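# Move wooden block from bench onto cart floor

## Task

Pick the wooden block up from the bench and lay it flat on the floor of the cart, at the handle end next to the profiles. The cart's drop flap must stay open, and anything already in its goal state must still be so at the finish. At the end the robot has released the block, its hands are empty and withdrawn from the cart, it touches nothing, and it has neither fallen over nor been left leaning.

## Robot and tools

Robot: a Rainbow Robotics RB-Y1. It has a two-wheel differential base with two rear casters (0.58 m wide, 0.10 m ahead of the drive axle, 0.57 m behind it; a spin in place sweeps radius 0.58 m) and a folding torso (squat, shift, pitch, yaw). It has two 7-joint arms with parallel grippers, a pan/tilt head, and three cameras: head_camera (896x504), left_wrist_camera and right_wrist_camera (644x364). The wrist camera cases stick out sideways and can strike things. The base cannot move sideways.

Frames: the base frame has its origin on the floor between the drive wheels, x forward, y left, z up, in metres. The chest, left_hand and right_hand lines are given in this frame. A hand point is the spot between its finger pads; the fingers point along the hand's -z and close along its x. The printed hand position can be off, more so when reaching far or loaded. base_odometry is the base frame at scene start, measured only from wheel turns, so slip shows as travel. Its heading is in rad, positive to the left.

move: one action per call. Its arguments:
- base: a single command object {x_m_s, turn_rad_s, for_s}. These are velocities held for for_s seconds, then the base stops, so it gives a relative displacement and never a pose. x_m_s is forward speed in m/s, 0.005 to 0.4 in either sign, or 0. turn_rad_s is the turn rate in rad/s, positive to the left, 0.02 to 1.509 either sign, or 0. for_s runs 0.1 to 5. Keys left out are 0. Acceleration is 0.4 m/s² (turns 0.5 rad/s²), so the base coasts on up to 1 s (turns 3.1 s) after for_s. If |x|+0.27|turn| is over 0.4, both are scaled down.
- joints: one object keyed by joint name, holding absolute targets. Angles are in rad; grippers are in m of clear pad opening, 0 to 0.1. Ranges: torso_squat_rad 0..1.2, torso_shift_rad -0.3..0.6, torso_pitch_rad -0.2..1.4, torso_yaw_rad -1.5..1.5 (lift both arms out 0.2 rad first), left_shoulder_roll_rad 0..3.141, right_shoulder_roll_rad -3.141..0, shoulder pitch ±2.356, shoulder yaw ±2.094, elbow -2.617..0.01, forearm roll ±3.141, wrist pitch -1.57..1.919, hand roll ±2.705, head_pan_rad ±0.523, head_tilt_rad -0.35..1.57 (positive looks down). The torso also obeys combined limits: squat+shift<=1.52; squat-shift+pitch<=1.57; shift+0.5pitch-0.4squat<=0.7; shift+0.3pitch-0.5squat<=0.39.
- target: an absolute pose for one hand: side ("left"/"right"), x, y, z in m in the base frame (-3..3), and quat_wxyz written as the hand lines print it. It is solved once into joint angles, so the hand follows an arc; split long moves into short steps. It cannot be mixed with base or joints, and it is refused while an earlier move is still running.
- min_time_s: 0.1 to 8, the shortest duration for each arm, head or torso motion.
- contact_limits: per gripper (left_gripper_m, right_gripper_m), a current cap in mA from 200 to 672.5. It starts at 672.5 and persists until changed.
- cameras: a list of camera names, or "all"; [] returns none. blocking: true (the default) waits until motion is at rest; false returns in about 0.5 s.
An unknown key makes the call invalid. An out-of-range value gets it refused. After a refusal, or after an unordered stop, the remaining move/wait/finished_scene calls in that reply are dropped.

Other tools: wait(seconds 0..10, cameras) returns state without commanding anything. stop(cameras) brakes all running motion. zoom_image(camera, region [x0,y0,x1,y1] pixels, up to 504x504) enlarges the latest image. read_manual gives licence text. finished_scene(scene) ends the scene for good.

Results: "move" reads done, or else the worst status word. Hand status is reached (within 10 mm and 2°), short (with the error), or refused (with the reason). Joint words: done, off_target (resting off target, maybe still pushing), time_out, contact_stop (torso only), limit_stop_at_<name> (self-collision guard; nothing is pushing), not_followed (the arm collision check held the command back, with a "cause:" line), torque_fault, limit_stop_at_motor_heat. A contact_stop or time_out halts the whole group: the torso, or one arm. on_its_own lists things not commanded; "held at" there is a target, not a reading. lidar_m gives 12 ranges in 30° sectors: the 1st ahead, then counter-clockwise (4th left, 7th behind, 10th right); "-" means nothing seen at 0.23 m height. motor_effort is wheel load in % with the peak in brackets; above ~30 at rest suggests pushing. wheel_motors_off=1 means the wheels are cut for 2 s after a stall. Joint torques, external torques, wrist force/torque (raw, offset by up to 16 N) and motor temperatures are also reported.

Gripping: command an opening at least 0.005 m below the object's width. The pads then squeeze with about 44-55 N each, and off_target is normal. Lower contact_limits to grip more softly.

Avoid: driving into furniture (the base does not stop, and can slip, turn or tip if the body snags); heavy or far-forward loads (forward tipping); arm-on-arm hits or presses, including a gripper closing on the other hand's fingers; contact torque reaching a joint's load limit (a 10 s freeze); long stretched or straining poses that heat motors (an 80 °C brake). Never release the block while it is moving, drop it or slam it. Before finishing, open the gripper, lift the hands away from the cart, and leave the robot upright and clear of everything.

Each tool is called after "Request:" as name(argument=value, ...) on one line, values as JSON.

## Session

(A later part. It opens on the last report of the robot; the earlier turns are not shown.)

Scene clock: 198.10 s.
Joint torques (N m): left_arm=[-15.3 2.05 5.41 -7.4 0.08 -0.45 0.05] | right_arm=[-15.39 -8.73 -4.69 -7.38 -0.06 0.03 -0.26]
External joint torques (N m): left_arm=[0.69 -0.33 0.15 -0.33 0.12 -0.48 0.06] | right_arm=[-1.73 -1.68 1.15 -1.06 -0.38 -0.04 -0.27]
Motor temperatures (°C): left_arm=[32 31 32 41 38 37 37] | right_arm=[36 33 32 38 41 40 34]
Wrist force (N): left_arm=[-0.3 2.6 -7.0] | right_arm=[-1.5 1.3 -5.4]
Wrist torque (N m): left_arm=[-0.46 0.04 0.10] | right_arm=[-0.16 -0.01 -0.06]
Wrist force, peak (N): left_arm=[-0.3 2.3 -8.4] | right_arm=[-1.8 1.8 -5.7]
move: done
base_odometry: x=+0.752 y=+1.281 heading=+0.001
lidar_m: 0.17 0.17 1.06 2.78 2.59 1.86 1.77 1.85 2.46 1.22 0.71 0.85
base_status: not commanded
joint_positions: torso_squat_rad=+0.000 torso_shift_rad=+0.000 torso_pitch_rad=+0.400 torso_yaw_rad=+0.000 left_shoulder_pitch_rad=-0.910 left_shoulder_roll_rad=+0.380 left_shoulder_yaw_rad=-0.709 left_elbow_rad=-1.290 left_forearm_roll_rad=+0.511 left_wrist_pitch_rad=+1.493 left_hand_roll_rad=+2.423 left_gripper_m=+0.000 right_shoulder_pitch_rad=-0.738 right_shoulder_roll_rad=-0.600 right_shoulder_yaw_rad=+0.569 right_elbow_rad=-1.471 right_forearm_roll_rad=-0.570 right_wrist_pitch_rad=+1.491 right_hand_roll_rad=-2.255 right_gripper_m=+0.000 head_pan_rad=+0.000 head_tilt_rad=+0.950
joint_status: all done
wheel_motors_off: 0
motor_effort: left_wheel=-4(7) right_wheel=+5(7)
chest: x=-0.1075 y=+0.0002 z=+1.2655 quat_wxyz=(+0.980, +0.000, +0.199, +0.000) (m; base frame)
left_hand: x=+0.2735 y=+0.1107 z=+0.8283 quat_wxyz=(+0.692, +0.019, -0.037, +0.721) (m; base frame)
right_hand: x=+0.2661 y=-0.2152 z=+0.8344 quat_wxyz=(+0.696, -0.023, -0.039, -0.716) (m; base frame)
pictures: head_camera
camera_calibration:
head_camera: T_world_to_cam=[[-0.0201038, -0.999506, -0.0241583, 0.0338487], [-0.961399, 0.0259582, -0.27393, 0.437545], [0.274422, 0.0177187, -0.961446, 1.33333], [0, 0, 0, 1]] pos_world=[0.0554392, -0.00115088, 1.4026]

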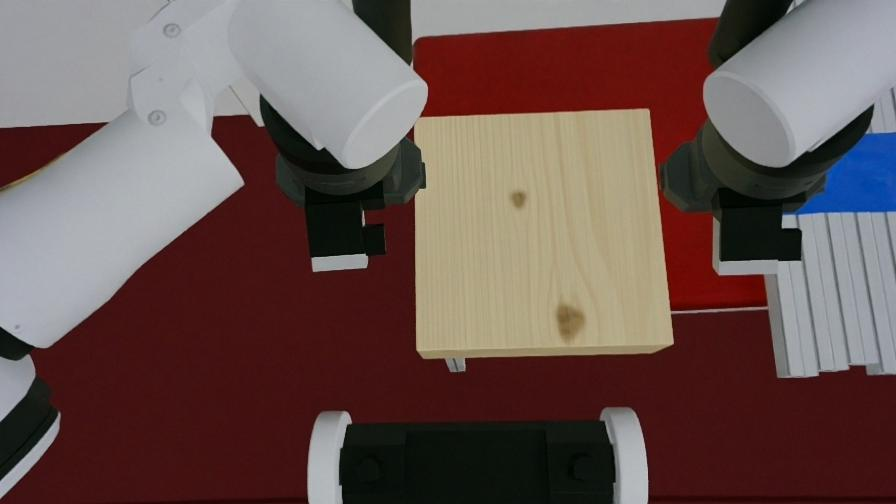

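Request:
move(base={"x_m_s":-0.3,"for_s":1.0}, cameras=[])

Request:
move(base={"turn_rad_s":0.2,"for_s":0.6}, cameras=[])

Request:
move(base={"x_m_s":-0.3,"for_s":1.53}, joints={"torso_shift_rad":0.1,"torso_pitch_rad":0.5}, cameras=[])

Request:
move(base={"turn_rad_s":-0.2,"for_s":0.6}, cameras=["head_camera"])

Request:
move(target={"side":"left","x":0.345,"y":0.108,"z":0.82,"quat_wxyz":[0.7071,0,0,0.7071]}, cameras=[])

Scene clock: 203.23 s.
Joint torques (N m): left_arm=[-15.33 1.48 5.51 -7.31 0.07 -0.32 0.09] | right_arm=[-14.52 -8.34 -4.78 -6.75 0.08 0.14 -0.2]
External joint torques (N m): left_arm=[0.66 -0.9 0.25 -0.24 0.11 -0.35 0.09] | right_arm=[-0.84 -1.29 1.07 -0.43 -0.24 0.07 -0.21]
Motor temperatures (°C): left_arm=[32 30 32 41 38 36 37] | right_arm=[36 33 32 37 40 40 34]
Wrist force (N): left_arm=[-0.1 1.1 -8.3] | right_arm=[-1.4 1.5 -5.4]
Wrist torque (N m): left_arm=[-0.31 0.12 0.04] | right_arm=[-0.15 0.02 -0.08]
Wrist force, peak (N): left_arm=[-0.6 3.0 -8.4] | right_arm=[-1.8 1.3 -5.9]
move: done
base_odometry: x=+0.452 y=+1.281 heading=-0.001
lidar_m: 0.46 1.12 1.48 3.77 2.18 1.55 1.47 1.53 2.05 1.39 0.84 0.96
base_status: done (sent for 1 of 1 s)
joint_positions: torso_squat_rad=+0.000 torso_shift_rad=+0.000 torso_pitch_rad=+0.400 torso_yaw_rad=+0.000 left_shoulder_pitch_rad=-0.910 left_shoulder_roll_rad=+0.380 left_shoulder_yaw_rad=-0.709 left_elbow_rad=-1.290 left_forearm_roll_rad=+0.511 left_wrist_pitch_rad=+1.493 left_hand_roll_rad=+2.423 left_gripper_m=+0.000 right_shoulder_pitch_rad=-0.738 right_shoulder_roll_rad=-0.600 right_shoulder_yaw_rad=+0.569 right_elbow_rad=-1.471 right_forearm_roll_rad=-0.570 right_wrist_pitch_rad=+1.491 right_hand_roll_rad=-2.255 right_gripper_m=+0.000 head_pan_rad=+0.000 head_tilt_rad=+0.950
joint_status: not commanded
wheel_motors_off: 0
motor_effort: left_wheel=-13(25) right_wheel=+12(49)
chest: x=-0.1075 y=+0.0001 z=+1.2655 quat_wxyz=(+0.980, +0.000, +0.199, +0.000) (m; base frame)
left_hand: x=+0.2736 y=+0.1107 z=+0.8284 quat_wxyz=(+0.692, +0.019, -0.038, +0.721) (m; base frame)
right_hand: x=+0.2662 y=-0.2152 z=+0.8345 quat_wxyz=(+0.696, -0.023, -0.039, -0.716) (m; base frame)
pictures: none
No camera images: "cameras" was empty.

Scene clock: 204.60 s.
Joint torques (N m): left_arm=[-15.09 1.53 5.41 -7.2 0.12 -0.33 -0.03] | right_arm=[-14.32 -8.1 -4.88 -6.85 0.14 0.16 -0.32]
External joint torques (N m): left_arm=[0.9 -0.86 0.15 -0.13 0.16 -0.37 -0.03] | right_arm=[-0.65 -1.05 0.98 -0.53 -0.19 0.09 -0.32]
Motor temperatures (°C): left_arm=[32 30 32 41 38 36 37] | right_arm=[36 33 32 37 39 39 34]
Wrist force (N): left_arm=[0.0 2.8 -8.5] | right_arm=[-1.6 1.2 -5.3]
Wrist torque (N m): left_arm=[-0.46 0.10 0.04] | right_arm=[-0.13 -0.04 -0.08]
Wrist force, peak (N): left_arm=[0.0 2.8 -8.5] | right_arm=[-1.6 2.0 -5.9]
move: done
base_odometry: x=+0.452 y=+1.281 heading=+0.118
lidar_m: 0.46 1.11 1.67 4.33 1.94 1.49 1.46 1.59 2.31 1.28 0.86 1.11
base_status: done (sent for 0.6 of 0.6 s)
joint_positions: torso_squat_rad=+0.000 torso_shift_rad=+0.000 torso_pitch_rad=+0.400 torso_yaw_rad=+0.000 left_shoulder_pitch_rad=-0.910 left_shoulder_roll_rad=+0.380 left_shoulder_yaw_rad=-0.709 left_elbow_rad=-1.290 left_forearm_roll_rad=+0.511 left_wrist_pitch_rad=+1.493 left_hand_roll_rad=+2.423 left_gripper_m=+0.000 right_shoulder_pitch_rad=-0.738 right_shoulder_roll_rad=-0.600 right_shoulder_yaw_rad=+0.569 right_elbow_rad=-1.471 right_forearm_roll_rad=-0.570 right_wrist_pitch_rad=+1.491 right_hand_roll_rad=-2.255 right_gripper_m=+0.000 head_pan_rad=+0.000 head_tilt_rad=+0.950
joint_status: not commanded
wheel_motors_off: 0
motor_effort: left_wheel=-6(33) right_wheel=+22(41)
chest: x=-0.1075 y=+0.0001 z=+1.2655 quat_wxyz=(+0.980, +0.000, +0.199, +0.000) (m; base frame)
left_hand: x=+0.2736 y=+0.1106 z=+0.8284 quat_wxyz=(+0.692, +0.019, -0.038, +0.721) (m; base frame)
right_hand: x=+0.2662 y=-0.2152 z=+0.8345 quat_wxyz=(+0.696, -0.023, -0.039, -0.716) (m; base frame)
pictures: none
No camera images: "cameras" was empty.

Scene clock: 207.43 s.
Joint torques (N m): left_arm=[-13.73 1.01 5.09 -7.14 0.13 -0.27 0.07] | right_arm=[-12.53 -7.76 -4.87 -6.81 -0.14 0.33 -0.38]
External joint torques (N m): left_arm=[0.48 -0.75 0.51 -0.01 0.03 -0.44 0.08] | right_arm=[-0.77 -1.05 0.38 -0.51 -0.34 0.11 -0.38]
Motor temperatures (°C): left_arm=[32 30 32 40 37 36 37] | right_arm=[36 32 32 37 39 39 34]
Wrist force (N): left_arm=[-0.1 1.5 -7.8] | right_arm=[-1.7 1.9 -5.3]
Wrist torque (N m): left_arm=[-0.35 0.09 0.11] | right_arm=[-0.19 -0.03 -0.10]
Wrist force, peak (N): left_arm=[0.3 1.8 -8.4] | right_arm=[-1.8 2.3 -5.8]
move: done
base_odometry: x=-0.005 y=+1.227 heading=+0.119
lidar_m: 0.93 1.64 2.42 3.01 1.34 1.02 1.00 1.09 1.62 2.26 1.37 1.14
base_status: done (sent for 1.53 of 1.53 s)
joint_positions: torso_squat_rad=+0.000 torso_shift_rad=+0.100 torso_pitch_rad=+0.500 torso_yaw_rad=+0.000 left_shoulder_pitch_rad=-0.910 left_shoulder_roll_rad=+0.380 left_shoulder_yaw_rad=-0.709 left_elbow_rad=-1.290 left_forearm_roll_rad=+0.511 left_wrist_pitch_rad=+1.493 left_hand_roll_rad=+2.423 left_gripper_m=+0.000 right_shoulder_pitch_rad=-0.738 right_shoulder_roll_rad=-0.600 right_shoulder_yaw_rad=+0.569 right_elbow_rad=-1.471 right_forearm_roll_rad=-0.570 right_wrist_pitch_rad=+1.491 right_hand_roll_rad=-2.255 right_gripper_m=+0.000 head_pan_rad=+0.000 head_tilt_rad=+0.950
joint_status: all done
wheel_motors_off: 0
motor_effort: left_wheel=+5(29) right_wheel=-6(31)
chest: x=-0.0098 y=+0.0001 z=+1.2486 quat_wxyz=(+0.969, +0.000, +0.247, +0.000) (m; base frame)
left_hand: x=+0.3258 y=+0.1106 z=+0.7756 quat_wxyz=(+0.693, +0.055, -0.003, +0.719) (m; base frame)
right_hand: x=+0.3191 y=-0.2152 z=+0.7824 quat_wxyz=(+0.698, -0.059, -0.004, -0.714) (m; base frame)
pictures: none
No camera images: "cameras" was empty.

Scene clock: 208.80 s.
Joint torques (N m): left_arm=[-13.46 1.1 5.13 -7.21 0.13 -0.24 0.05] | right_arm=[-11.63 -7.83 -4.61 -6.85 0.02 0.34 -0.32]
External joint torques (N m): left_arm=[0.75 -0.66 0.55 -0.08 0.02 -0.42 0.06] | right_arm=[0.12 -1.12 0.63 -0.55 -0.19 0.12 -0.32]
Motor temperatures (°C): left_arm=[32 30 32 40 37 35 37] | right_arm=[36 32 32 36 39 39 34]
Wrist force (N): left_arm=[-0.8 0.5 -7.6] | right_arm=[-1.6 2.6 -5.6]
Wrist torque (N m): left_arm=[-0.23 0.01 0.05] | right_arm=[-0.23 -0.02 -0.09]
Wrist force, peak (N): left_arm=[-0.1 1.6 -8.4] | right_arm=[-1.6 2.6 -5.6]
move: done
base_odometry: x=-0.005 y=+1.227 heading=+0.000
lidar_m: 0.93 1.57 2.07 4.36 1.48 1.06 1.01 1.06 1.40 3.52 1.36 1.15
base_status: done (sent for 0.6 of 0.6 s)
joint_positions: torso_squat_rad=+0.000 torso_shift_rad=+0.100 torso_pitch_rad=+0.500 torso_yaw_rad=+0.000 left_shoulder_pitch_rad=-0.910 left_shoulder_roll_rad=+0.380 left_shoulder_yaw_rad=-0.709 left_elbow_rad=-1.290 left_forearm_roll_rad=+0.511 left_wrist_pitch_rad=+1.493 left_hand_roll_rad=+2.423 left_gripper_m=+0.000 right_shoulder_pitch_rad=-0.738 right_shoulder_roll_rad=-0.600 right_shoulder_yaw_rad=+0.569 right_elbow_rad=-1.471 right_forearm_roll_rad=-0.570 right_wrist_pitch_rad=+1.491 right_hand_roll_rad=-2.255 right_gripper_m=+0.000 head_pan_rad=+0.000 head_tilt_rad=+0.950
joint_status: not commanded
wheel_motors_off: 0
motor_effort: left_wheel=+20(34) right_wheel=-5(27)
chest: x=-0.0098 y=+0.0001 z=+1.2486 quat_wxyz=(+0.969, +0.000, +0.247, +0.000) (m; base frame)
left_hand: x=+0.3258 y=+0.1107 z=+0.7756 quat_wxyz=(+0.693, +0.055, -0.003, +0.719) (m; base frame)
right_hand: x=+0.3191 y=-0.2152 z=+0.7824 quat_wxyz=(+0.698, -0.059, -0.004, -0.714) (m; base frame)
pictures: head_camera
camera_calibration:
head_camera: T_world_to_cam=[[-0.0224925, -0.999502, -0.0221515, 0.0328015], [-0.983913, 0.0260586, -0.176735, 0.405186], [0.177224, 0.0178199, -0.984009, 1.31748], [0, 0, 0, 1]] pos_world=[0.165917, -0.00125083, 1.36875]

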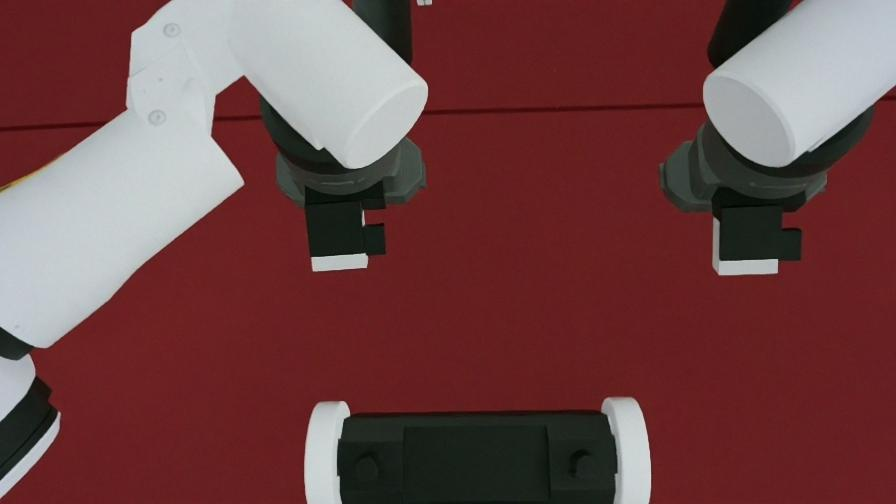

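Scene clock: 209.77 s.
Joint torques (N m): left_arm=[-13.19 1.51 7.07 -7.37 0.18 -0.26 -0.21] | right_arm=[-12.68 -7.64 -4.54 -6.68 -0.01 0.42 -0.36]
External joint torques (N m): left_arm=[1.02 -1.26 1.63 0.08 0.07 -0.21 -0.21] | right_arm=[-0.92 -0.93 0.71 -0.38 -0.21 0.2 -0.36]
Motor temperatures (°C): left_arm=[32 30 32 40 37 35 37] | right_arm=[35 32 32 36 39 39 34]
Wrist force (N): left_arm=[0.9 1.5 -8.1] | right_arm=[-1.3 2.1 -5.5]
Wrist torque (N m): left_arm=[-0.38 0.21 0.09] | right_arm=[-0.17 0.00 -0.07]
Wrist force, peak (N): left_arm=[0.7 1.7 -8.5] | right_arm=[-1.8 2.1 -5.6]
move: done
base_odometry: x=-0.005 y=+1.227 heading=+0.000
lidar_m: 0.93 1.57 2.07 4.36 1.49 1.06 1.02 1.05 1.42 3.52 1.38 1.16
base_status: not commanded
joint_positions: torso_squat_rad=+0.000 torso_shift_rad=+0.100 torso_pitch_rad=+0.500 torso_yaw_rad=+0.000 left_shoulder_pitch_rad=-0.888 left_shoulder_roll_rad=+0.469 left_shoulder_yaw_rad=-0.657 left_elbow_rad=-1.511 left_forearm_roll_rad=+0.554 left_wrist_pitch_rad=+1.541 left_hand_roll_rad=+2.408 left_gripper_m=+0.000 right_shoulder_pitch_rad=-0.738 right_shoulder_roll_rad=-0.600 right_shoulder_yaw_rad=+0.569 right_elbow_rad=-1.471 right_forearm_roll_rad=-0.570 right_wrist_pitch_rad=+1.491 right_hand_roll_rad=-2.255 right_gripper_m=+0.000 head_pan_rad=+0.000 head_tilt_rad=+0.950
joint_status: all done
wheel_motors_off: 0
motor_effort: left_wheel=+22(23) right_wheel=-7(8)
chest: x=-0.0098 y=+0.0001 z=+1.2486 quat_wxyz=(+0.969, +0.000, +0.247, +0.000) (m; base frame)
left_hand: x=+0.3452 y=+0.1080 z=+0.8200 quat_wxyz=(+0.707, +0.001, +0.000, +0.707) (m; base frame)
left_hand_status: reached (checked arc, planned for 0.5 s): 0 mm and 0.1 deg off.
right_hand: x=+0.3191 y=-0.2152 z=+0.7824 quat_wxyz=(+0.698, -0.059, -0.004, -0.714) (m; base frame)
pictures: none
No camera images: "cameras" was empty.

Request:
move(target={"side":"left","x":0.345,"y":0.106,"z":0.82,"quat_wxyz":[0.7071,0,0,0.7071]}, cameras=[])

Request:
move(joints={"torso_squat_rad":0.11,"torso_shift_rad":0.125,"torso_pitch_rad":0.65}, cameras=[])

Request:
move(target={"side":"left","x":0.345,"y":0.106,"z":0.70,"quat_wxyz":[0.7071,0,0,0.7071]}, cameras=[])

Request:
move(joints={"torso_squat_rad":0.225,"torso_shift_rad":0.15,"torso_pitch_rad":0.8}, cameras=[])

Request:
move(target={"side":"left","x":0.345,"y":0.106,"z":0.59,"quat_wxyz":[0.7071,0,0,0.7071]}, cameras=["head_camera"])

Request:
move(joints={"torso_squat_rad":0.34,"torso_shift_rad":0.175,"torso_pitch_rad":0.95}, cameras=[])

Request:
move(target={"side":"left","x":0.345,"y":0.106,"z":0.477,"quat_wxyz":[0.7071,0,0,0.7071]}, cameras=[])

Request:
move(joints={"torso_squat_rad":0.45,"torso_shift_rad":0.2,"torso_pitch_rad":1.1}, cameras=[])

Request:
move(target={"side":"left","x":0.345,"y":0.106,"z":0.364,"quat_wxyz":[0.7071,0,0,0.7071]}, cameras=["head_camera"])

Scene clock: 214.27 s.
Joint torques (N m): left_arm=[-13.5 1.46 6.11 -7.1 0.04 -0.21 -0.04] | right_arm=[-12.16 -7.58 -4.7 -6.63 -0.03 0.29 -0.33]
External joint torques (N m): left_arm=[0.73 -1.22 0.69 0.37 -0.06 -0.16 -0.04] | right_arm=[-0.41 -0.87 0.55 -0.33 -0.23 0.07 -0.33]
Motor temperatures (°C): left_arm=[32 30 32 40 37 35 37] | right_arm=[35 32 32 36 38 39 34]
Wrist force (N): left_arm=[1.2 1.6 -8.1] | right_arm=[-1.6 2.1 -5.3]
Wrist torque (N m): left_arm=[-0.41 0.23 0.07] | right_arm=[-0.19 -0.04 -0.11]
Wrist force, peak (N): left_arm=[0.5 1.7 -8.5] | right_arm=[-1.7 2.1 -5.9]
move: done
base_odometry: x=-0.005 y=+1.227 heading=+0.000
lidar_m: 0.92 1.56 2.09 4.36 1.49 1.06 1.01 1.05 1.41 3.52 1.38 1.15
base_status: not commanded
joint_positions: torso_squat_rad=+0.000 torso_shift_rad=+0.100 torso_pitch_rad=+0.500 torso_yaw_rad=+0.000 left_shoulder_pitch_rad=-0.889 left_shoulder_roll_rad=+0.464 left_shoulder_yaw_rad=-0.658 left_elbow_rad=-1.510 left_forearm_roll_rad=+0.552 left_wrist_pitch_rad=+1.541 left_hand_roll_rad=+2.412 left_gripper_m=+0.000 right_shoulder_pitch_rad=-0.738 right_shoulder_roll_rad=-0.600 right_shoulder_yaw_rad=+0.569 right_elbow_rad=-1.471 right_forearm_roll_rad=-0.570 right_wrist_pitch_rad=+1.491 right_hand_roll_rad=-2.255 right_gripper_m=+0.000 head_pan_rad=+0.000 head_tilt_rad=+0.950
joint_status: all done
wheel_motors_off: 0
motor_effort: left_wheel=+20(21) right_wheel=-6(8)
chest: x=-0.0098 y=+0.0001 z=+1.2486 quat_wxyz=(+0.969, +0.000, +0.247, +0.000) (m; base frame)
left_hand: x=+0.3451 y=+0.1060 z=+0.8201 quat_wxyz=(+0.707, +0.000, +0.000, +0.707) (m; base frame)
left_hand_status: reached (checked arc, planned for 0.1 s): 0 mm and 0.0 deg off.
right_hand: x=+0.3191 y=-0.2153 z=+0.7824 quat_wxyz=(+0.698, -0.059, -0.004, -0.714) (m; base frame)
pictures: none
No camera images: "cameras" was empty.

Scene clock: 215.60 s.
Joint torques (N m): left_arm=[-10.48 0.54 4.92 -7.25 0.22 0 -0.06] | right_arm=[-9.06 -6.82 -3.81 -6.61 -0.12 0.48 -0.26]
External joint torques (N m): left_arm=[1.01 -1.28 0.65 0.33 -0.1 -0.15 -0.07] | right_arm=[-0.39 -0.75 0.43 -0.45 -0.15 0.04 -0.26]
Motor temperatures (°C): left_arm=[32 30 32 40 37 35 37] | right_arm=[35 32 32 35 38 38 34]
Wrist force (N): left_arm=[0.8 0.2 -7.1] | right_arm=[-1.6 2.7 -5.1]
Wrist torque (N m): left_arm=[-0.24 0.22 0.09] | right_arm=[-0.19 -0.02 -0.09]
Wrist force, peak (N): left_arm=[1.0 0.0 -8.6] | right_arm=[-1.7 2.8 -6.0]
move: done
base_odometry: x=-0.005 y=+1.227 heading=+0.000
lidar_m: 0.93 1.55 2.09 4.37 1.49 1.06 1.00 1.06 1.41 3.53 1.37 1.16
base_status: not commanded
joint_positions: torso_squat_rad=+0.110 torso_shift_rad=+0.125 torso_pitch_rad=+0.650 torso_yaw_rad=+0.000 left_shoulder_pitch_rad=-0.889 left_shoulder_roll_rad=+0.464 left_shoulder_yaw_rad=-0.658 left_elbow_rad=-1.510 left_forearm_roll_rad=+0.552 left_wrist_pitch_rad=+1.541 left_hand_roll_rad=+2.412 left_gripper_m=+0.000 right_shoulder_pitch_rad=-0.738 right_shoulder_roll_rad=-0.600 right_shoulder_yaw_rad=+0.569 right_elbow_rad=-1.471 right_forearm_roll_rad=-0.571 right_wrist_pitch_rad=+1.491 right_hand_roll_rad=-2.255 right_gripper_m=+0.000 head_pan_rad=+0.000 head_tilt_rad=+0.950
joint_status: all done
wheel_motors_off: 0
motor_effort: left_wheel=+19(22) right_wheel=-8(11)
chest: x=+0.0460 y=+0.0001 z=+1.2172 quat_wxyz=(+0.948, +0.000, +0.319, +0.000) (m; base frame)
left_hand: x=+0.3328 y=+0.1060 z=+0.7404 quat_wxyz=(+0.705, +0.053, +0.053, +0.705) (m; base frame)
right_hand: x=+0.3015 y=-0.2153 z=+0.7071 quat_wxyz=(+0.696, -0.112, +0.048, -0.708) (m; base frame)
pictures: none
No camera images: "cameras" was empty.

Scene clock: 216.37 s.
Joint torques (N m): left_arm=[-10.22 0.42 4.56 -7.37 0.15 0.06 0.19] | right_arm=[-9.12 -6.33 -3.9 -6.29 -0.14 0.54 -0.4]
External joint torques (N m): left_arm=[0.48 -0.94 0.77 0.17 0.05 0.11 0.19] | right_arm=[-0.45 -0.26 0.35 -0.14 -0.17 0.1 -0.4]
Motor temperatures (°C): left_arm=[32 30 32 40 37 35 37] | right_arm=[35 32 32 35 38 38 34]
Wrist force (N): left_arm=[-0.1 2.0 -7.6] | right_arm=[-1.7 2.8 -5.0]
Wrist torque (N m): left_arm=[-0.42 0.10 0.10] | right_arm=[-0.23 -0.02 -0.05]
Wrist force, peak (N): left_arm=[-0.1 2.6 -9.2] | right_arm=[-1.3 2.7 -5.6]
move: done
base_odometry: x=-0.005 y=+1.227 heading=+0.000
lidar_m: 0.93 1.57 2.08 4.37 1.49 1.06 1.01 1.05 1.42 3.51 1.38 1.15
base_status: not commanded
joint_positions: torso_squat_rad=+0.110 torso_shift_rad=+0.125 torso_pitch_rad=+0.650 torso_yaw_rad=+0.000 left_shoulder_pitch_rad=-0.850 left_shoulder_roll_rad=+0.438 left_shoulder_yaw_rad=-0.712 left_elbow_rad=-1.411 left_forearm_roll_rad=+0.398 left_wrist_pitch_rad=+1.313 left_hand_roll_rad=+2.432 left_gripper_m=+0.000 right_shoulder_pitch_rad=-0.738 right_shoulder_roll_rad=-0.600 right_shoulder_yaw_rad=+0.569 right_elbow_rad=-1.471 right_forearm_roll_rad=-0.571 right_wrist_pitch_rad=+1.491 right_hand_roll_rad=-2.255 right_gripper_m=+0.000 head_pan_rad=+0.000 head_tilt_rad=+0.950
joint_status: all done
wheel_motors_off: 0
motor_effort: left_wheel=+21(21) right_wheel=-6(10)
chest: x=+0.0460 y=+0.0001 z=+1.2172 quat_wxyz=(+0.948, +0.000, +0.319, +0.000) (m; base frame)
left_hand: x=+0.3450 y=+0.1060 z=+0.7001 quat_wxyz=(+0.707, +0.000, +0.000, +0.707) (m; base frame)
left_hand_status: reached (checked arc, planned for 0.4 s): 0 mm and 0.0 deg off.
right_hand: x=+0.3015 y=-0.2153 z=+0.7071 quat_wxyz=(+0.696, -0.112, +0.048, -0.708) (m; base frame)
pictures: none
No camera images: "cameras" was empty.

Scene clock: 217.70 s.
Joint torques (N m): left_arm=[-7.07 -0.66 2.81 -7.16 0.34 -0.03 0.21] | right_arm=[-5.52 -5.56 -2.99 -6.24 -0.22 0.66 -0.32]
External joint torques (N m): left_arm=[0.44 -1.11 0.3 0.2 0.02 -0.17 0.21] | right_arm=[-0.14 -0.28 0.16 -0.38 -0.06 0 -0.32]
Motor temperatures (°C): left_arm=[32 29 32 39 36 35 37] | right_arm=[35 32 32 35 38 38 34]
Wrist force (N): left_arm=[0.7 1.3 -8.2] | right_arm=[-1.4 3.3 -5.3]
Wrist torque (N m): left_arm=[-0.39 0.16 0.08] | right_arm=[-0.21 0.02 -0.11]
Wrist force, peak (N): left_arm=[0.2 1.0 -8.5] | right_arm=[-1.6 3.6 -5.6]
move: done
base_odometry: x=-0.005 y=+1.227 heading=+0.000
lidar_m: 0.92 1.57 2.08 4.37 1.50 1.05 1.01 1.06 1.41 3.52 1.38 1.14
base_status: not commanded
joint_positions: torso_squat_rad=+0.225 torso_shift_rad=+0.150 torso_pitch_rad=+0.800 torso_yaw_rad=+0.000 left_shoulder_pitch_rad=-0.850 left_shoulder_roll_rad=+0.438 left_shoulder_yaw_rad=-0.712 left_elbow_rad=-1.411 left_forearm_roll_rad=+0.398 left_wrist_pitch_rad=+1.313 left_hand_roll_rad=+2.432 left_gripper_m=+0.000 right_shoulder_pitch_rad=-0.738 right_shoulder_roll_rad=-0.600 right_shoulder_yaw_rad=+0.569 right_elbow_rad=-1.471 right_forearm_roll_rad=-0.571 right_wrist_pitch_rad=+1.491 right_hand_roll_rad=-2.255 right_gripper_m=+0.000 head_pan_rad=+0.000 head_tilt_rad=+0.950
joint_status: all done
wheel_motors_off: 0
motor_effort: left_wheel=+18(23) right_wheel=-9(12)
chest: x=+0.0960 y=+0.0001 z=+1.1708 quat_wxyz=(+0.921, +0.000, +0.389, +0.000) (m; base frame)
left_hand: x=+0.3143 y=+0.1060 z=+0.6148 quat_wxyz=(+0.705, +0.053, +0.053, +0.705) (m; base frame)
right_hand: x=+0.2723 y=-0.2153 z=+0.6282 quat_wxyz=(+0.690, -0.165, +0.100, -0.697) (m; base frame)
pictures: none
No camera images: "cameras" was empty.

Scene clock: 218.43 s.
Joint torques (N m): left_arm=[-7.53 -0.64 2.36 -6.55 0.26 0.02 0.21] | right_arm=[-5.88 -5.97 -3.04 -6.09 -0.29 0.74 -0.37]
External joint torques (N m): left_arm=[0.28 -0.93 -0.02 0.58 0.16 0.07 0.21] | right_arm=[-0.5 -0.68 0.11 -0.22 -0.13 0.08 -0.38]
Motor temperatures (°C): left_arm=[32 29 32 39 36 35 37] | right_arm=[35 32 32 35 38 38 34]
Wrist force (N): left_arm=[0.4 2.3 -7.4] | right_arm=[-1.7 3.7 -4.5]
Wrist torque (N m): left_arm=[-0.41 0.15 0.07] | right_arm=[-0.27 -0.05 -0.09]
Wrist force, peak (N): left_arm=[1.7 1.8 -8.4] | right_arm=[-1.7 4.0 -5.3]
move: done
base_odometry: x=-0.005 y=+1.227 heading=+0.000
lidar_m: 0.93 1.58 2.08 4.37 1.50 1.05 1.01 1.06 1.41 3.52 1.39 1.15
base_status: not commanded
joint_positions: torso_squat_rad=+0.225 torso_shift_rad=+0.150 torso_pitch_rad=+0.800 torso_yaw_rad=+0.000 left_shoulder_pitch_rad=-0.870 left_shoulder_roll_rad=+0.408 left_shoulder_yaw_rad=-0.733 left_elbow_rad=-1.286 left_forearm_roll_rad=+0.274 left_wrist_pitch_rad=+1.126 left_hand_roll_rad=+2.464 left_gripper_m=+0.000 right_shoulder_pitch_rad=-0.738 right_shoulder_roll_rad=-0.600 right_shoulder_yaw_rad=+0.569 right_elbow_rad=-1.471 right_forearm_roll_rad=-0.571 right_wrist_pitch_rad=+1.491 right_hand_roll_rad=-2.255 right_gripper_m=+0.000 head_pan_rad=+0.000 head_tilt_rad=+0.950
joint_status: all done
wheel_motors_off: 0
motor_effort: left_wheel=+19(20) right_wheel=-7(8)
chest: x=+0.0959 y=+0.0001 z=+1.1708 quat_wxyz=(+0.921, +0.000, +0.389, +0.000) (m; base frame)
left_hand: x=+0.3451 y=+0.1060 z=+0.5901 quat_wxyz=(+0.707, +0.000, +0.000, +0.707) (m; base frame)
left_hand_status: reached (checked arc, planned for 0.4 s): 0 mm and 0.0 deg off.
right_hand: x=+0.2723 y=-0.2153 z=+0.6282 quat_wxyz=(+0.690, -0.165, +0.100, -0.697) (m; base frame)
pictures: head_camera
camera_calibration:
head_camera: T_world_to_cam=[[-0.0280367, -0.999502, -0.0145131, 0.0250468], [-0.992192, 0.0260607, 0.121966, 0.146574], [-0.121527, 0.0178194, -0.992428, 1.26072], [0, 0, 0, 1]] pos_world=[0.299344, -0.00125082, 1.23366]

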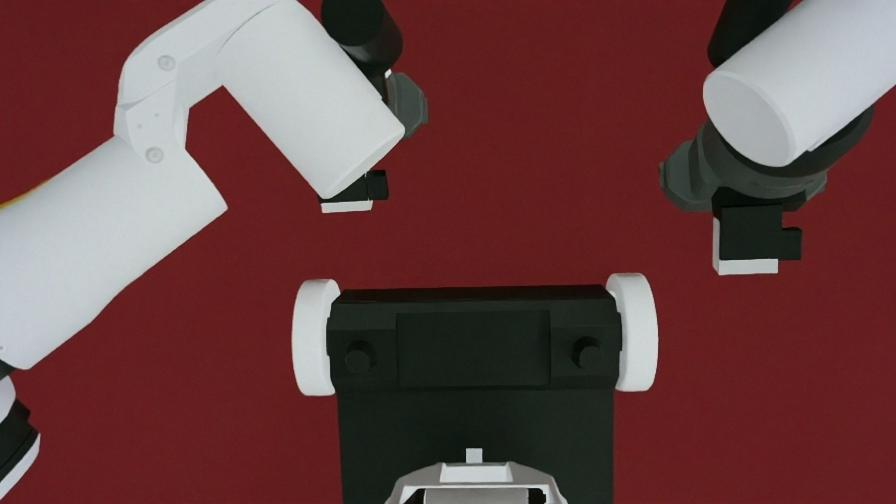

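Scene clock: 219.77 s.
Joint torques (N m): left_arm=[-4.22 -1.65 1.53 -6.27 0.33 0.01 -0.02] | right_arm=[-2.05 -5.09 -2.41 -5.63 -0.42 0.95 -0.31]
External joint torques (N m): left_arm=[0.12 -0.96 0.45 0.44 0.03 -0.13 -0.03] | right_arm=[-0.07 -0.69 -0.43 -0.18 -0.08 0.1 -0.31]
Motor temperatures (°C): left_arm=[32 29 32 39 36 34 37] | right_arm=[35 32 32 35 38 38 34]
Wrist force (N): left_arm=[0.9 1.2 -7.8] | right_arm=[-1.4 4.4 -4.6]
Wrist torque (N m): left_arm=[-0.33 0.22 0.09] | right_arm=[-0.31 -0.02 -0.12]
Wrist force, peak (N): left_arm=[0.7 1.3 -8.5] | right_arm=[-1.2 4.6 -5.1]
move: done
base_odometry: x=-0.005 y=+1.227 heading=+0.000
lidar_m: 0.93 1.58 2.07 4.37 1.50 1.06 1.01 1.05 1.40 3.52 1.38 1.15
base_status: not commanded
joint_positions: torso_squat_rad=+0.340 torso_shift_rad=+0.175 torso_pitch_rad=+0.950 torso_yaw_rad=+0.000 left_shoulder_pitch_rad=-0.870 left_shoulder_roll_rad=+0.408 left_shoulder_yaw_rad=-0.733 left_elbow_rad=-1.286 left_forearm_roll_rad=+0.274 left_wrist_pitch_rad=+1.126 left_hand_roll_rad=+2.464 left_gripper_m=+0.000 right_shoulder_pitch_rad=-0.738 right_shoulder_roll_rad=-0.600 right_shoulder_yaw_rad=+0.569 right_elbow_rad=-1.471 right_forearm_roll_rad=-0.571 right_wrist_pitch_rad=+1.491 right_hand_roll_rad=-2.255 right_gripper_m=+0.000 head_pan_rad=+0.000 head_tilt_rad=+0.950
joint_status: all done
wheel_motors_off: 0
motor_effort: left_wheel=+17(21) right_wheel=-9(11)
chest: x=+0.1386 y=+0.0001 z=+1.1103 quat_wxyz=(+0.889, +0.000, +0.457, +0.000) (m; base frame)
left_hand: x=+0.2981 y=+0.1060 z=+0.4989 quat_wxyz=(+0.705, +0.053, +0.053, +0.705) (m; base frame)
right_hand: x=+0.2319 y=-0.2153 z=+0.5475 quat_wxyz=(+0.681, -0.217, +0.152, -0.683) (m; base frame)
pictures: none
No camera images: "cameras" was empty.

Scene clock: 220.67 s.
Joint torques (N m): left_arm=[-5.08 -1.59 1.9 -5.52 0.18 0.04 0.07] | right_arm=[-2.14 -4.59 -2.46 -5.68 -0.48 0.86 -0.2]
External joint torques (N m): left_arm=[0.54 -0.83 0.65 0.8 0.09 0.09 0.07] | right_arm=[-0.16 -0.2 -0.48 -0.23 -0.14 0.01 -0.2]
Motor temperatures (°C): left_arm=[32 29 32 39 36 34 37] | right_arm=[35 32 32 35 38 38 34]
Wrist force (N): left_arm=[0.2 2.2 -7.6] | right_arm=[-1.3 4.4 -4.4]
Wrist torque (N m): left_arm=[-0.40 0.07 0.11] | right_arm=[-0.30 0.03 -0.10]
Wrist force, peak (N): left_arm=[0.7 2.0 -8.7] | right_arm=[-1.4 5.1 -4.6]
move: done
base_odometry: x=-0.005 y=+1.227 heading=+0.000
lidar_m: 0.93 1.57 2.06 4.37 1.49 1.06 1.01 1.06 1.42 3.52 1.38 1.15
base_status: not commanded
joint_positions: torso_squat_rad=+0.340 torso_shift_rad=+0.175 torso_pitch_rad=+0.950 torso_yaw_rad=+0.000 left_shoulder_pitch_rad=-0.942 left_shoulder_roll_rad=+0.369 left_shoulder_yaw_rad=-0.733 left_elbow_rad=-1.115 left_forearm_roll_rad=+0.170 left_wrist_pitch_rad=+0.946 left_hand_roll_rad=+2.501 left_gripper_m=+0.000 right_shoulder_pitch_rad=-0.738 right_shoulder_roll_rad=-0.600 right_shoulder_yaw_rad=+0.569 right_elbow_rad=-1.471 right_forearm_roll_rad=-0.571 right_wrist_pitch_rad=+1.491 right_hand_roll_rad=-2.255 right_gripper_m=+0.000 head_pan_rad=+0.000 head_tilt_rad=+0.950
joint_status: all done
wheel_motors_off: 0
motor_effort: left_wheel=+17(21) right_wheel=-8(9)
chest: x=+0.1386 y=+0.0001 z=+1.1103 quat_wxyz=(+0.889, +0.000, +0.457, +0.000) (m; base frame)
left_hand: x=+0.3451 y=+0.1060 z=+0.4773 quat_wxyz=(+0.707, +0.000, +0.000, +0.707) (m; base frame)
left_hand_status: reached (checked arc, planned for 0.5 s): 0 mm and 0.0 deg off.
right_hand: x=+0.2319 y=-0.2153 z=+0.5475 quat_wxyz=(+0.681, -0.217, +0.152, -0.683) (m; base frame)
pictures: none
No camera images: "cameras" was empty.

Scene clock: 222.00 s.
Joint torques (N m): left_arm=[-2.02 -2.71 0.48 -5.2 0.4 0.04 0.19] | right_arm=[1.32 -4.15 -1.12 -4.97 -0.63 1.13 -0.4]
External joint torques (N m): left_arm=[-0.07 -0.9 0.45 0.52 0.13 -0.09 0.19] | right_arm=[-0.14 -0.76 -0.35 -0.06 -0.12 0.1 -0.4]
Motor temperatures (°C): left_arm=[32 29 32 39 36 34 37] | right_arm=[35 32 32 35 37 38 34]
Wrist force (N): left_arm=[0.7 0.6 -7.7] | right_arm=[-1.8 5.4 -4.1]
Wrist torque (N m): left_arm=[-0.27 0.15 0.14] | right_arm=[-0.38 -0.08 -0.11]
Wrist force, peak (N): left_arm=[0.8 1.3 -8.5] | right_arm=[-1.8 5.8 -4.3]
move: done
base_odometry: x=-0.005 y=+1.227 heading=+0.000
lidar_m: 0.93 1.56 2.07 4.37 1.48 1.05 1.00 1.06 1.42 3.52 1.37 1.14
base_status: not commanded
joint_positions: torso_squat_rad=+0.450 torso_shift_rad=+0.200 torso_pitch_rad=+1.100 torso_yaw_rad=+0.000 left_shoulder_pitch_rad=-0.941 left_shoulder_roll_rad=+0.369 left_shoulder_yaw_rad=-0.733 left_elbow_rad=-1.115 left_forearm_roll_rad=+0.170 left_wrist_pitch_rad=+0.946 left_hand_roll_rad=+2.501 left_gripper_m=+0.000 right_shoulder_pitch_rad=-0.738 right_shoulder_roll_rad=-0.600 right_shoulder_yaw_rad=+0.569 right_elbow_rad=-1.471 right_forearm_roll_rad=-0.571 right_wrist_pitch_rad=+1.491 right_hand_roll_rad=-2.255 right_gripper_m=+0.000 head_pan_rad=+0.000 head_tilt_rad=+0.950
joint_status: all done
wheel_motors_off: 0
motor_effort: left_wheel=+17(20) right_wheel=-7(11)
chest: x=+0.1730 y=+0.0001 z=+1.0386 quat_wxyz=(+0.852, +0.000, +0.523, +0.000) (m; base frame)
left_hand: x=+0.2825 y=+0.1060 z=+0.3818 quat_wxyz=(+0.705, +0.053, +0.053, +0.705) (m; base frame)
right_hand: x=+0.1811 y=-0.2153 z=+0.4682 quat_wxyz=(+0.668, -0.267, +0.202, -0.665) (m; base frame)
pictures: none
No camera images: "cameras" was empty.

Scene clock: 222.90 s.
Joint torques (N m): left_arm=[-3.14 -2.29 1.69 -4.62 0.11 -0.01 0.13] | right_arm=[1.26 -3.42 -1.33 -4.98 -0.68 1.02 -0.19]
External joint torques (N m): left_arm=[0.94 -0.57 1.23 0.72 0.03 0.04 0.13] | right_arm=[-0.21 -0.02 -0.56 -0.06 -0.17 -0.01 -0.19]
Motor temperatures (°C): left_arm=[32 29 32 39 36 34 37] | right_arm=[35 32 32 35 37 38 34]
Wrist force (N): left_arm=[-0.3 1.8 -7.6] | right_arm=[-1.7 5.4 -4.0]
Wrist torque (N m): left_arm=[-0.35 0.03 0.08] | right_arm=[-0.37 -0.05 -0.10]
Wrist force, peak (N): left_arm=[0.4 1.4 -8.6] | right_arm=[-2.1 5.7 -4.3]
move: done
base_odometry: x=-0.005 y=+1.227 heading=+0.000
lidar_m: 0.93 1.57 2.07 4.37 1.50 1.05 1.01 1.05 1.41 3.54 1.39 1.14
base_status: not commanded
joint_positions: torso_squat_rad=+0.450 torso_shift_rad=+0.200 torso_pitch_rad=+1.100 torso_yaw_rad=+0.000 left_shoulder_pitch_rad=-1.052 left_shoulder_roll_rad=+0.334 left_shoulder_yaw_rad=-0.720 left_elbow_rad=-0.934 left_forearm_roll_rad=+0.081 left_wrist_pitch_rad=+0.787 left_hand_roll_rad=+2.544 left_gripper_m=+0.000 right_shoulder_pitch_rad=-0.738 right_shoulder_roll_rad=-0.600 right_shoulder_yaw_rad=+0.569 right_elbow_rad=-1.471 right_forearm_roll_rad=-0.571 right_wrist_pitch_rad=+1.491 right_hand_roll_rad=-2.255 right_gripper_m=+0.000 head_pan_rad=+0.000 head_tilt_rad=+0.950
joint_status: all done
wheel_motors_off: 0
motor_effort: left_wheel=+16(20) right_wheel=-9(10)
chest: x=+0.1730 y=+0.0001 z=+1.0386 quat_wxyz=(+0.853, +0.000, +0.523, +0.000) (m; base frame)
left_hand: x=+0.3451 y=+0.1060 z=+0.3648 quat_wxyz=(+0.707, +0.000, +0.000, +0.707) (m; base frame)
left_hand_status: reached (checked arc, planned for 0.5 s): 1 mm and 0.0 deg off.
right_hand: x=+0.1811 y=-0.2153 z=+0.4682 quat_wxyz=(+0.668, -0.267, +0.202, -0.665) (m; base frame)
pictures: head_camera
camera_calibration:
head_camera: T_world_to_cam=[[-0.0310747, -0.999501, -0.00558053, 0.0165342], [-0.911869, 0.026063, 0.409654, -0.073594], [-0.409304, 0.0178186, -0.912224, 1.1053], [0, 0, 0, 1]] pos_world=[0.385808, -0.00125082, 1.03852]

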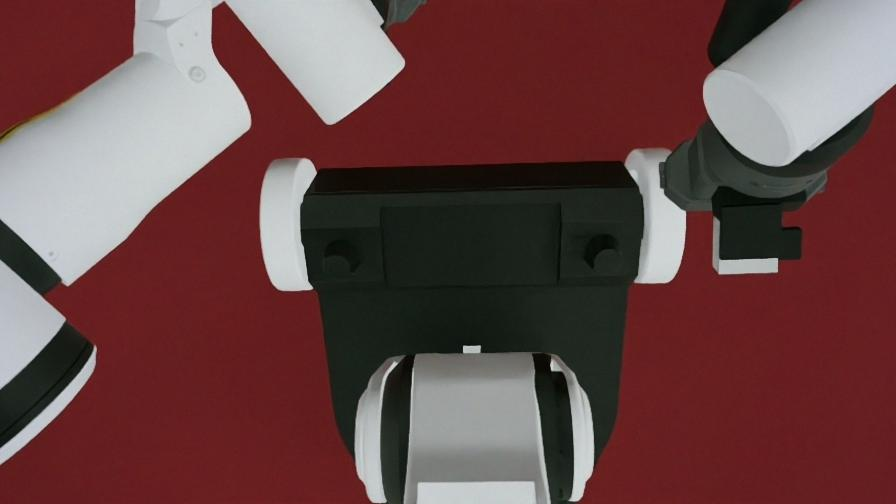

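Request:
move(joints={"torso_squat_rad":0,"torso_shift_rad":0.1,"torso_pitch_rad":0.5,"left_shoulder_pitch_rad":-0.889,"left_shoulder_roll_rad":0.564,"left_shoulder_yaw_rad":-0.658,"left_elbow_rad":-1.51,"left_forearm_roll_rad":0.552,"left_wrist_pitch_rad":1.541,"left_hand_roll_rad":2.412,"right_shoulder_pitch_rad":-0.889,"right_shoulder_roll_rad":-0.564,"right_shoulder_yaw_rad":0.658,"right_elbow_rad":-1.51,"right_forearm_roll_rad":-0.552,"right_wrist_pitch_rad":1.541,"right_hand_roll_rad":-2.412,"head_tilt_rad":0.95}, min_time_s=2.5, cameras=[])

Request:
move(base={"x_m_s":0.3,"for_s":2.1}, cameras=["head_camera"])

Scene clock: 234.67 s.
Joint torques (N m): left_arm=[-12.27 3.83 8.08 -7.19 0.12 0.11 -0.22] | right_arm=[-15.94 -3.25 -4.39 -7.22 0.6 0.27 -0.34]
External joint torques (N m): left_arm=[2.07 -0.95 2.04 -0.28 0.17 0.06 -0.22] | right_arm=[-1.86 2.05 1.35 -0.73 0.28 0.19 -0.35]
Motor temperatures (°C): left_arm=[32 29 31 38 36 34 37] | right_arm=[35 31 32 34 37 38 34]
Wrist force (N): left_arm=[0.3 1.9 -7.8] | right_arm=[-1.5 1.5 -5.2]
Wrist torque (N m): left_arm=[-0.35 0.14 0.09] | right_arm=[-0.16 -0.02 -0.09]
Wrist force, peak (N): left_arm=[0.6 2.0 -8.7] | right_arm=[-1.5 5.7 -4.1]
move: done
base_odometry: x=-0.005 y=+1.227 heading=+0.000
lidar_m: 0.93 1.57 2.08 4.37 1.49 1.07 1.00 1.06 1.40 3.51 1.38 1.15
base_status: not commanded
joint_positions: torso_squat_rad=+0.000 torso_shift_rad=+0.100 torso_pitch_rad=+0.500 torso_yaw_rad=+0.000 left_shoulder_pitch_rad=-0.889 left_shoulder_roll_rad=+0.564 left_shoulder_yaw_rad=-0.658 left_elbow_rad=-1.510 left_forearm_roll_rad=+0.552 left_wrist_pitch_rad=+1.541 left_hand_roll_rad=+2.412 left_gripper_m=+0.000 right_shoulder_pitch_rad=-0.889 right_shoulder_roll_rad=-0.564 right_shoulder_yaw_rad=+0.658 right_elbow_rad=-1.510 right_forearm_roll_rad=-0.552 right_wrist_pitch_rad=+1.541 right_hand_roll_rad=-2.412 right_gripper_m=+0.000 head_pan_rad=+0.000 head_tilt_rad=+0.950
joint_status: all done
wheel_motors_off: 0
motor_effort: left_wheel=+18(19) right_wheel=-7(11)
chest: x=-0.0098 y=+0.0001 z=+1.2486 quat_wxyz=(+0.969, +0.000, +0.247, +0.000) (m; base frame)
left_hand: x=+0.3612 y=+0.1616 z=+0.8209 quat_wxyz=(+0.694, +0.022, -0.041, +0.718) (m; base frame)
right_hand: x=+0.3611 y=-0.1619 z=+0.8208 quat_wxyz=(+0.694, -0.022, -0.041, -0.719) (m; base frame)
pictures: none
No camera images: "cameras" was empty.

Scene clock: 237.90 s.
Joint torques (N m): left_arm=[-13.2 3.81 7.58 -7.07 0.15 0.07 -0.23] | right_arm=[-14.5 -3.5 -4.81 -7.04 0.35 0.25 -0.21]
External joint torques (N m): left_arm=[1.14 -0.97 1.54 -0.16 0.21 0.03 -0.23] | right_arm=[-0.41 1.79 0.94 -0.55 0.04 0.17 -0.22]
Motor temperatures (°C): left_arm=[31 29 31 38 35 34 37] | right_arm=[35 31 32 33 37 37 34]
Wrist force (N): left_arm=[0.2 1.9 -8.3] | right_arm=[-1.5 1.5 -5.0]
Wrist torque (N m): left_arm=[-0.39 0.15 0.10] | right_arm=[-0.16 -0.03 -0.07]
Wrist force, peak (N): left_arm=[0.2 2.8 -8.2] | right_arm=[-1.7 1.2 -5.8]
move: done
base_odometry: x=+0.625 y=+1.226 heading=+0.000
lidar_m: 0.33 0.30 1.25 3.18 2.42 1.73 1.64 1.69 2.28 1.17 0.70 0.87
base_status: done (sent for 2.1 of 2.1 s)
joint_positions: torso_squat_rad=+0.000 torso_shift_rad=+0.100 torso_pitch_rad=+0.500 torso_yaw_rad=+0.000 left_shoulder_pitch_rad=-0.889 left_shoulder_roll_rad=+0.564 left_shoulder_yaw_rad=-0.658 left_elbow_rad=-1.510 left_forearm_roll_rad=+0.552 left_wrist_pitch_rad=+1.541 left_hand_roll_rad=+2.412 left_gripper_m=+0.000 right_shoulder_pitch_rad=-0.889 right_shoulder_roll_rad=-0.564 right_shoulder_yaw_rad=+0.658 right_elbow_rad=-1.510 right_forearm_roll_rad=-0.552 right_wrist_pitch_rad=+1.541 right_hand_roll_rad=-2.412 right_gripper_m=+0.000 head_pan_rad=+0.000 head_tilt_rad=+0.950
joint_status: not commanded
wheel_motors_off: 0
motor_effort: left_wheel=-1(52) right_wheel=+3(34)
chest: x=-0.0098 y=+0.0001 z=+1.2485 quat_wxyz=(+0.969, +0.000, +0.247, +0.000) (m; base frame)
left_hand: x=+0.3612 y=+0.1616 z=+0.8208 quat_wxyz=(+0.694, +0.022, -0.041, +0.718) (m; base frame)
right_hand: x=+0.3612 y=-0.1618 z=+0.8208 quat_wxyz=(+0.694, -0.022, -0.041, -0.718) (m; base frame)
pictures: head_camera
camera_calibration:
head_camera: T_world_to_cam=[[-0.0224953, -0.999502, -0.022146, 0.0327923], [-0.983934, 0.0260583, -0.176622, 0.405017], [0.177111, 0.0178171, -0.98403, 1.31743], [0, 0, 0, 1]] pos_world=[0.165917, -0.00125083, 1.36865]

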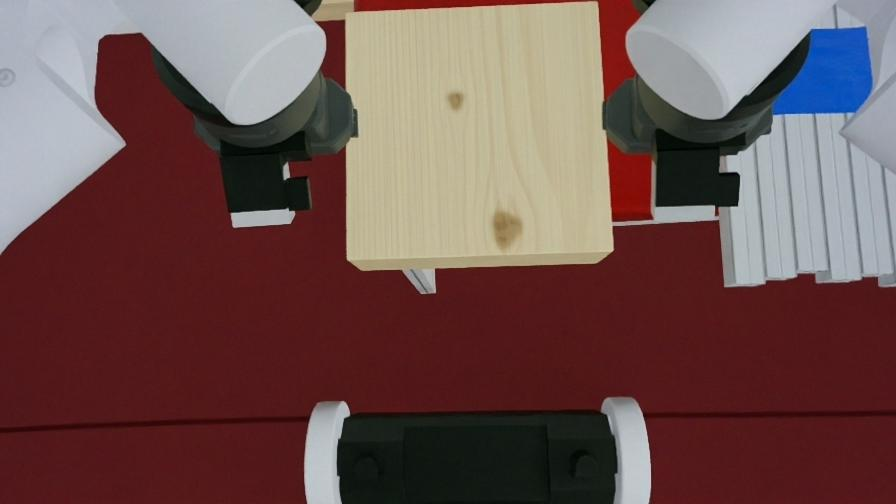

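Request:
move(base={"x_m_s":0.1,"for_s":0.4}, cameras=[])

Request:
move(joints={"torso_squat_rad":0.304}, cameras=["head_camera","left_wrist_camera","right_wrist_camera"])

Scene clock: 240.23 s.
Joint torques (N m): left_arm=[-13.15 3.82 7.19 -7.16 0.04 -0.04 -0.39] | right_arm=[-14.86 -3.78 -4.92 -7.17 0.36 0.19 -0.27]
External joint torques (N m): left_arm=[1.18 -0.95 1.16 -0.25 0.1 -0.09 -0.38] | right_arm=[-0.77 1.51 0.82 -0.68 0.05 0.11 -0.27]
Motor temperatures (°C): left_arm=[31 29 32 38 35 34 37] | right_arm=[35 31 32 33 37 37 34]
Wrist force (N): left_arm=[0.0 1.8 -8.1] | right_arm=[-1.3 1.0 -5.6]
Wrist torque (N m): left_arm=[-0.35 0.11 0.10] | right_arm=[-0.09 0.00 -0.09]
Wrist force, peak (N): left_arm=[-0.5 1.3 -8.6] | right_arm=[-1.8 1.6 -5.5]
move: done
base_odometry: x=+0.665 y=+1.226 heading=+0.000
lidar_m: 0.32 0.26 1.19 3.04 2.47 1.76 1.68 1.76 2.34 1.17 0.68 0.93
base_status: done (sent for 0.4 of 0.4 s)
joint_positions: torso_squat_rad=+0.000 torso_shift_rad=+0.100 torso_pitch_rad=+0.500 torso_yaw_rad=+0.000 left_shoulder_pitch_rad=-0.889 left_shoulder_roll_rad=+0.564 left_shoulder_yaw_rad=-0.658 left_elbow_rad=-1.510 left_forearm_roll_rad=+0.552 left_wrist_pitch_rad=+1.541 left_hand_roll_rad=+2.412 left_gripper_m=+0.000 right_shoulder_pitch_rad=-0.889 right_shoulder_roll_rad=-0.564 right_shoulder_yaw_rad=+0.658 right_elbow_rad=-1.510 right_forearm_roll_rad=-0.552 right_wrist_pitch_rad=+1.541 right_hand_roll_rad=-2.412 right_gripper_m=+0.000 head_pan_rad=+0.000 head_tilt_rad=+0.950
joint_status: not commanded
wheel_motors_off: 0
motor_effort: left_wheel=-3(22) right_wheel=+0(26)
chest: x=-0.0097 y=+0.0001 z=+1.2485 quat_wxyz=(+0.969, +0.000, +0.247, +0.000) (m; base frame)
left_hand: x=+0.3612 y=+0.1616 z=+0.8208 quat_wxyz=(+0.694, +0.022, -0.041, +0.718) (m; base frame)
right_hand: x=+0.3612 y=-0.1618 z=+0.8208 quat_wxyz=(+0.694, -0.022, -0.041, -0.718) (m; base frame)
pictures: none
No camera images: "cameras" was empty.

Scene clock: 242.03 s.
Joint torques (N m): left_arm=[-13.17 3.91 7.4 -6.94 0.05 -0.03 -0.28] | right_arm=[-14.55 -3.64 -5.1 -7.26 0.39 0.31 -0.35]
External joint torques (N m): left_arm=[1.17 -0.87 1.36 -0.03 0.11 -0.08 -0.27] | right_arm=[-0.46 1.65 0.65 -0.77 0.07 0.22 -0.35]
Motor temperatures (°C): left_arm=[31 29 32 38 35 33 37] | right_arm=[35 31 32 33 36 37 34]
Wrist force (N): left_arm=[0.0 1.7 -7.3] | right_arm=[-1.1 0.8 -4.9]
Wrist torque (N m): left_arm=[-0.33 0.11 0.08] | right_arm=[-0.08 0.05 -0.06]
Wrist force, peak (N): left_arm=[0.1 1.9 -8.3] | right_arm=[-1.7 1.6 -5.6]
move: done
base_odometry: x=+0.665 y=+1.226 heading=+0.000
lidar_m: 0.31 0.27 1.18 3.03 2.48 1.76 1.67 1.75 2.34 1.17 0.69 0.92
base_status: not commanded
joint_positions: torso_squat_rad=+0.304 torso_shift_rad=+0.100 torso_pitch_rad=+0.500 torso_yaw_rad=+0.000 left_shoulder_pitch_rad=-0.889 left_shoulder_roll_rad=+0.564 left_shoulder_yaw_rad=-0.658 left_elbow_rad=-1.510 left_forearm_roll_rad=+0.552 left_wrist_pitch_rad=+1.541 left_hand_roll_rad=+2.412 left_gripper_m=+0.000 right_shoulder_pitch_rad=-0.889 right_shoulder_roll_rad=-0.564 right_shoulder_yaw_rad=+0.658 right_elbow_rad=-1.510 right_forearm_roll_rad=-0.552 right_wrist_pitch_rad=+1.541 right_hand_roll_rad=-2.412 right_gripper_m=+0.000 head_pan_rad=+0.000 head_tilt_rad=+0.950
joint_status: all done
wheel_motors_off: 0
motor_effort: left_wheel=-2(3) right_wheel=+1(3)
chest: x=-0.0130 y=+0.0001 z=+1.2166 quat_wxyz=(+0.969, +0.000, +0.247, +0.000) (m; base frame)
left_hand: x=+0.3580 y=+0.1616 z=+0.7890 quat_wxyz=(+0.694, +0.022, -0.041, +0.718) (m; base frame)
right_hand: x=+0.3580 y=-0.1618 z=+0.7890 quat_wxyz=(+0.694, -0.022, -0.041, -0.718) (m; base frame)
pictures: head_camera, left_wrist_camera, right_wrist_camera
camera_calibration:
head_camera: T_world_to_cam=[[-0.0224937, -0.999501, -0.0221537, 0.0320238], [-0.983896, 0.026062, -0.176832, 0.396509], [0.177321, 0.0178193, -0.983992, 1.28652], [0, 0, 0, 1]] pos_world=[0.162716, -0.00125082, 1.33675]
left_wrist_camera: T_world_to_cam=[[-0.0620255, 0.994935, 0.0790981, -0.201571], [0.874482, 0.0159748, 0.484794, -0.669101], [0.481075, 0.0992395, -0.871044, 0.571483], [0, 0, 0, 1]] pos_world=[0.297688, 0.154525, 0.838107]
right_wrist_camera: T_world_to_cam=[[0.00723399, 0.99322, -0.116028, 0.24836], [0.849101, 0.055186, 0.525339, -0.682434], [0.528181, -0.10232, -0.842945, 0.53159], [0, 0, 0, 1]] pos_world=[0.296883, -0.154623, 0.835427]

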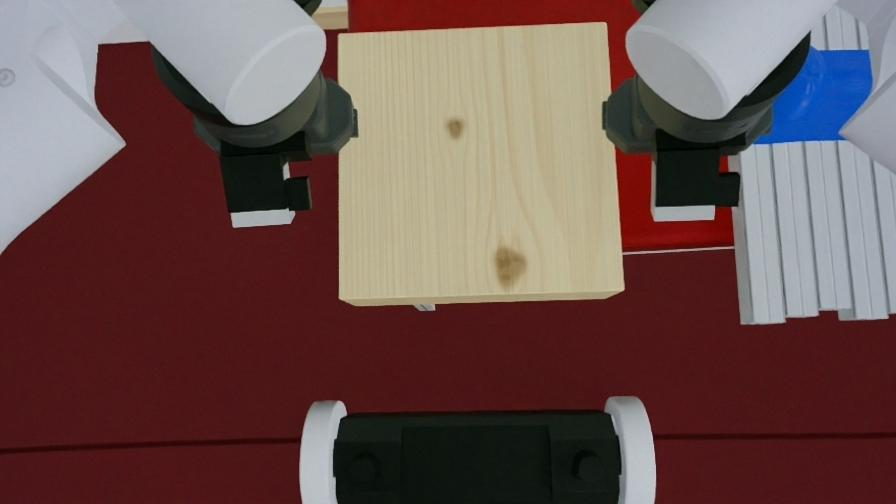

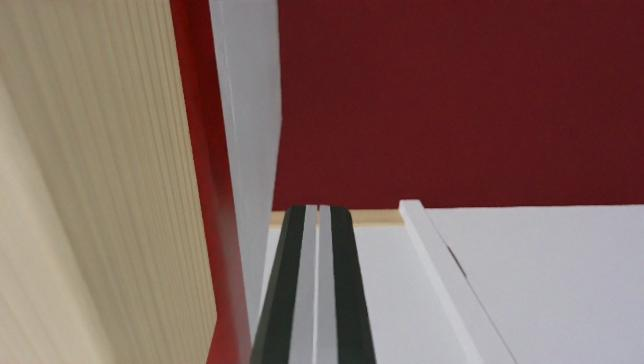

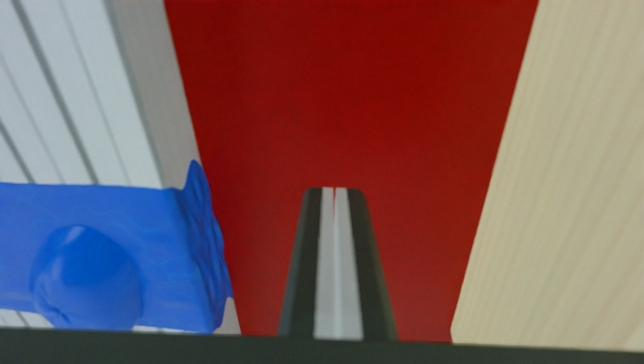

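Request:
move(joints={"left_shoulder_roll_rad":0.464,"right_shoulder_roll_rad":-0.464}, min_time_s=2.5, cameras=["head_camera"])

Scene clock: 246.17 s.
Joint torques (N m): left_arm=[-16.56 -45.62 -4.91 -24.81 16.6 -13.29 -0.21] | right_arm=[-18.62 45.93 1.67 -25.17 -13.38 -11.75 -0.54]
External joint torques (N m): left_arm=[-2.3 -48.6 -10.39 -17.42 16.51 -13.26 -0.21] | right_arm=[-4.61 49.42 6.86 -18.22 -13.56 -11.76 -0.54]
Motor temperatures (°C): left_arm=[31 29 32 38 35 34 37] | right_arm=[35 31 32 33 37 37 34]
Wrist force (N): left_arm=[89.8 -11.9 7.0] | right_arm=[79.3 10.9 4.9]
Wrist torque (N m): left_arm=[-0.62 0.66 -0.06] | right_arm=[-0.29 1.05 0.68]
Wrist force, peak (N): left_arm=[89.7 -12.1 8.7] | right_arm=[80.7 11.2 6.3]
move: done
base_odometry: x=+0.665 y=+1.226 heading=+0.000
lidar_m: 0.33 0.26 1.19 3.03 2.48 1.76 1.67 1.74 2.32 1.17 0.68 0.93
base_status: not commanded
joint_positions: torso_squat_rad=+0.304 torso_shift_rad=+0.100 torso_pitch_rad=+0.499 torso_yaw_rad=+0.000 left_shoulder_pitch_rad=-0.888 left_shoulder_roll_rad=+0.476 left_shoulder_yaw_rad=-0.655 left_elbow_rad=-1.506 left_forearm_roll_rad=+0.548 left_wrist_pitch_rad=+1.544 left_hand_roll_rad=+2.412 left_gripper_m=+0.000 right_shoulder_pitch_rad=-0.888 right_shoulder_roll_rad=-0.476 right_shoulder_yaw_rad=+0.656 right_elbow_rad=-1.506 right_forearm_roll_rad=-0.549 right_wrist_pitch_rad=+1.544 right_hand_roll_rad=-2.412 right_gripper_m=+0.000 head_pan_rad=+0.000 head_tilt_rad=+0.950
joint_status: all done
wheel_motors_off: 0
motor_effort: left_wheel=-1(3) right_wheel=+0(3)
chest: x=-0.0133 y=+0.0002 z=+1.2167 quat_wxyz=(+0.969, +0.000, +0.247, +0.000) (m; base frame)
left_hand: x=+0.3442 y=+0.1151 z=+0.7876 quat_wxyz=(+0.704, +0.005, -0.007, +0.710) (m; base frame)
right_hand: x=+0.3437 y=-0.1148 z=+0.7873 quat_wxyz=(+0.704, -0.005, -0.007, -0.710) (m; base frame)
pictures: head_camera
camera_calibration:
head_camera: T_world_to_cam=[[-0.0223793, -0.999504, -0.0221528, 0.0321013], [-0.983773, 0.0259618, -0.177532, 0.39708], [0.178019, 0.0178203, -0.983866, 1.2866], [0, 0, 0, 1]] pos_world=[0.162315, -0.00115112, 1.33705]

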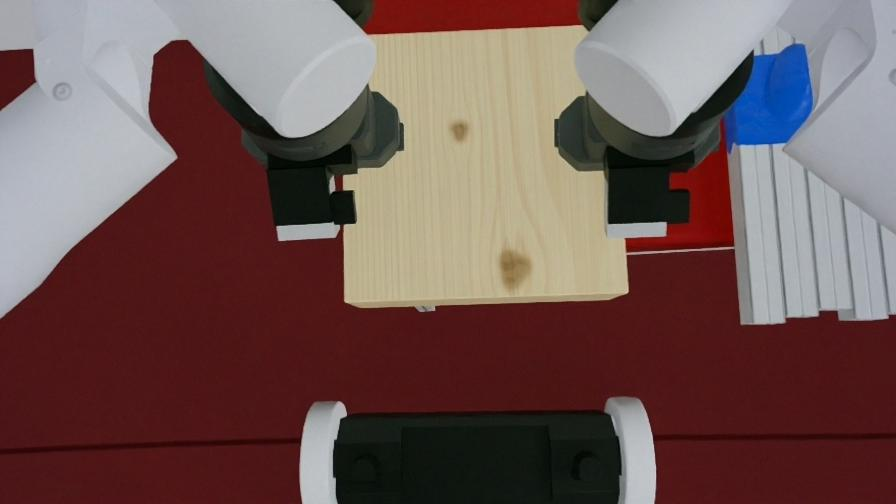

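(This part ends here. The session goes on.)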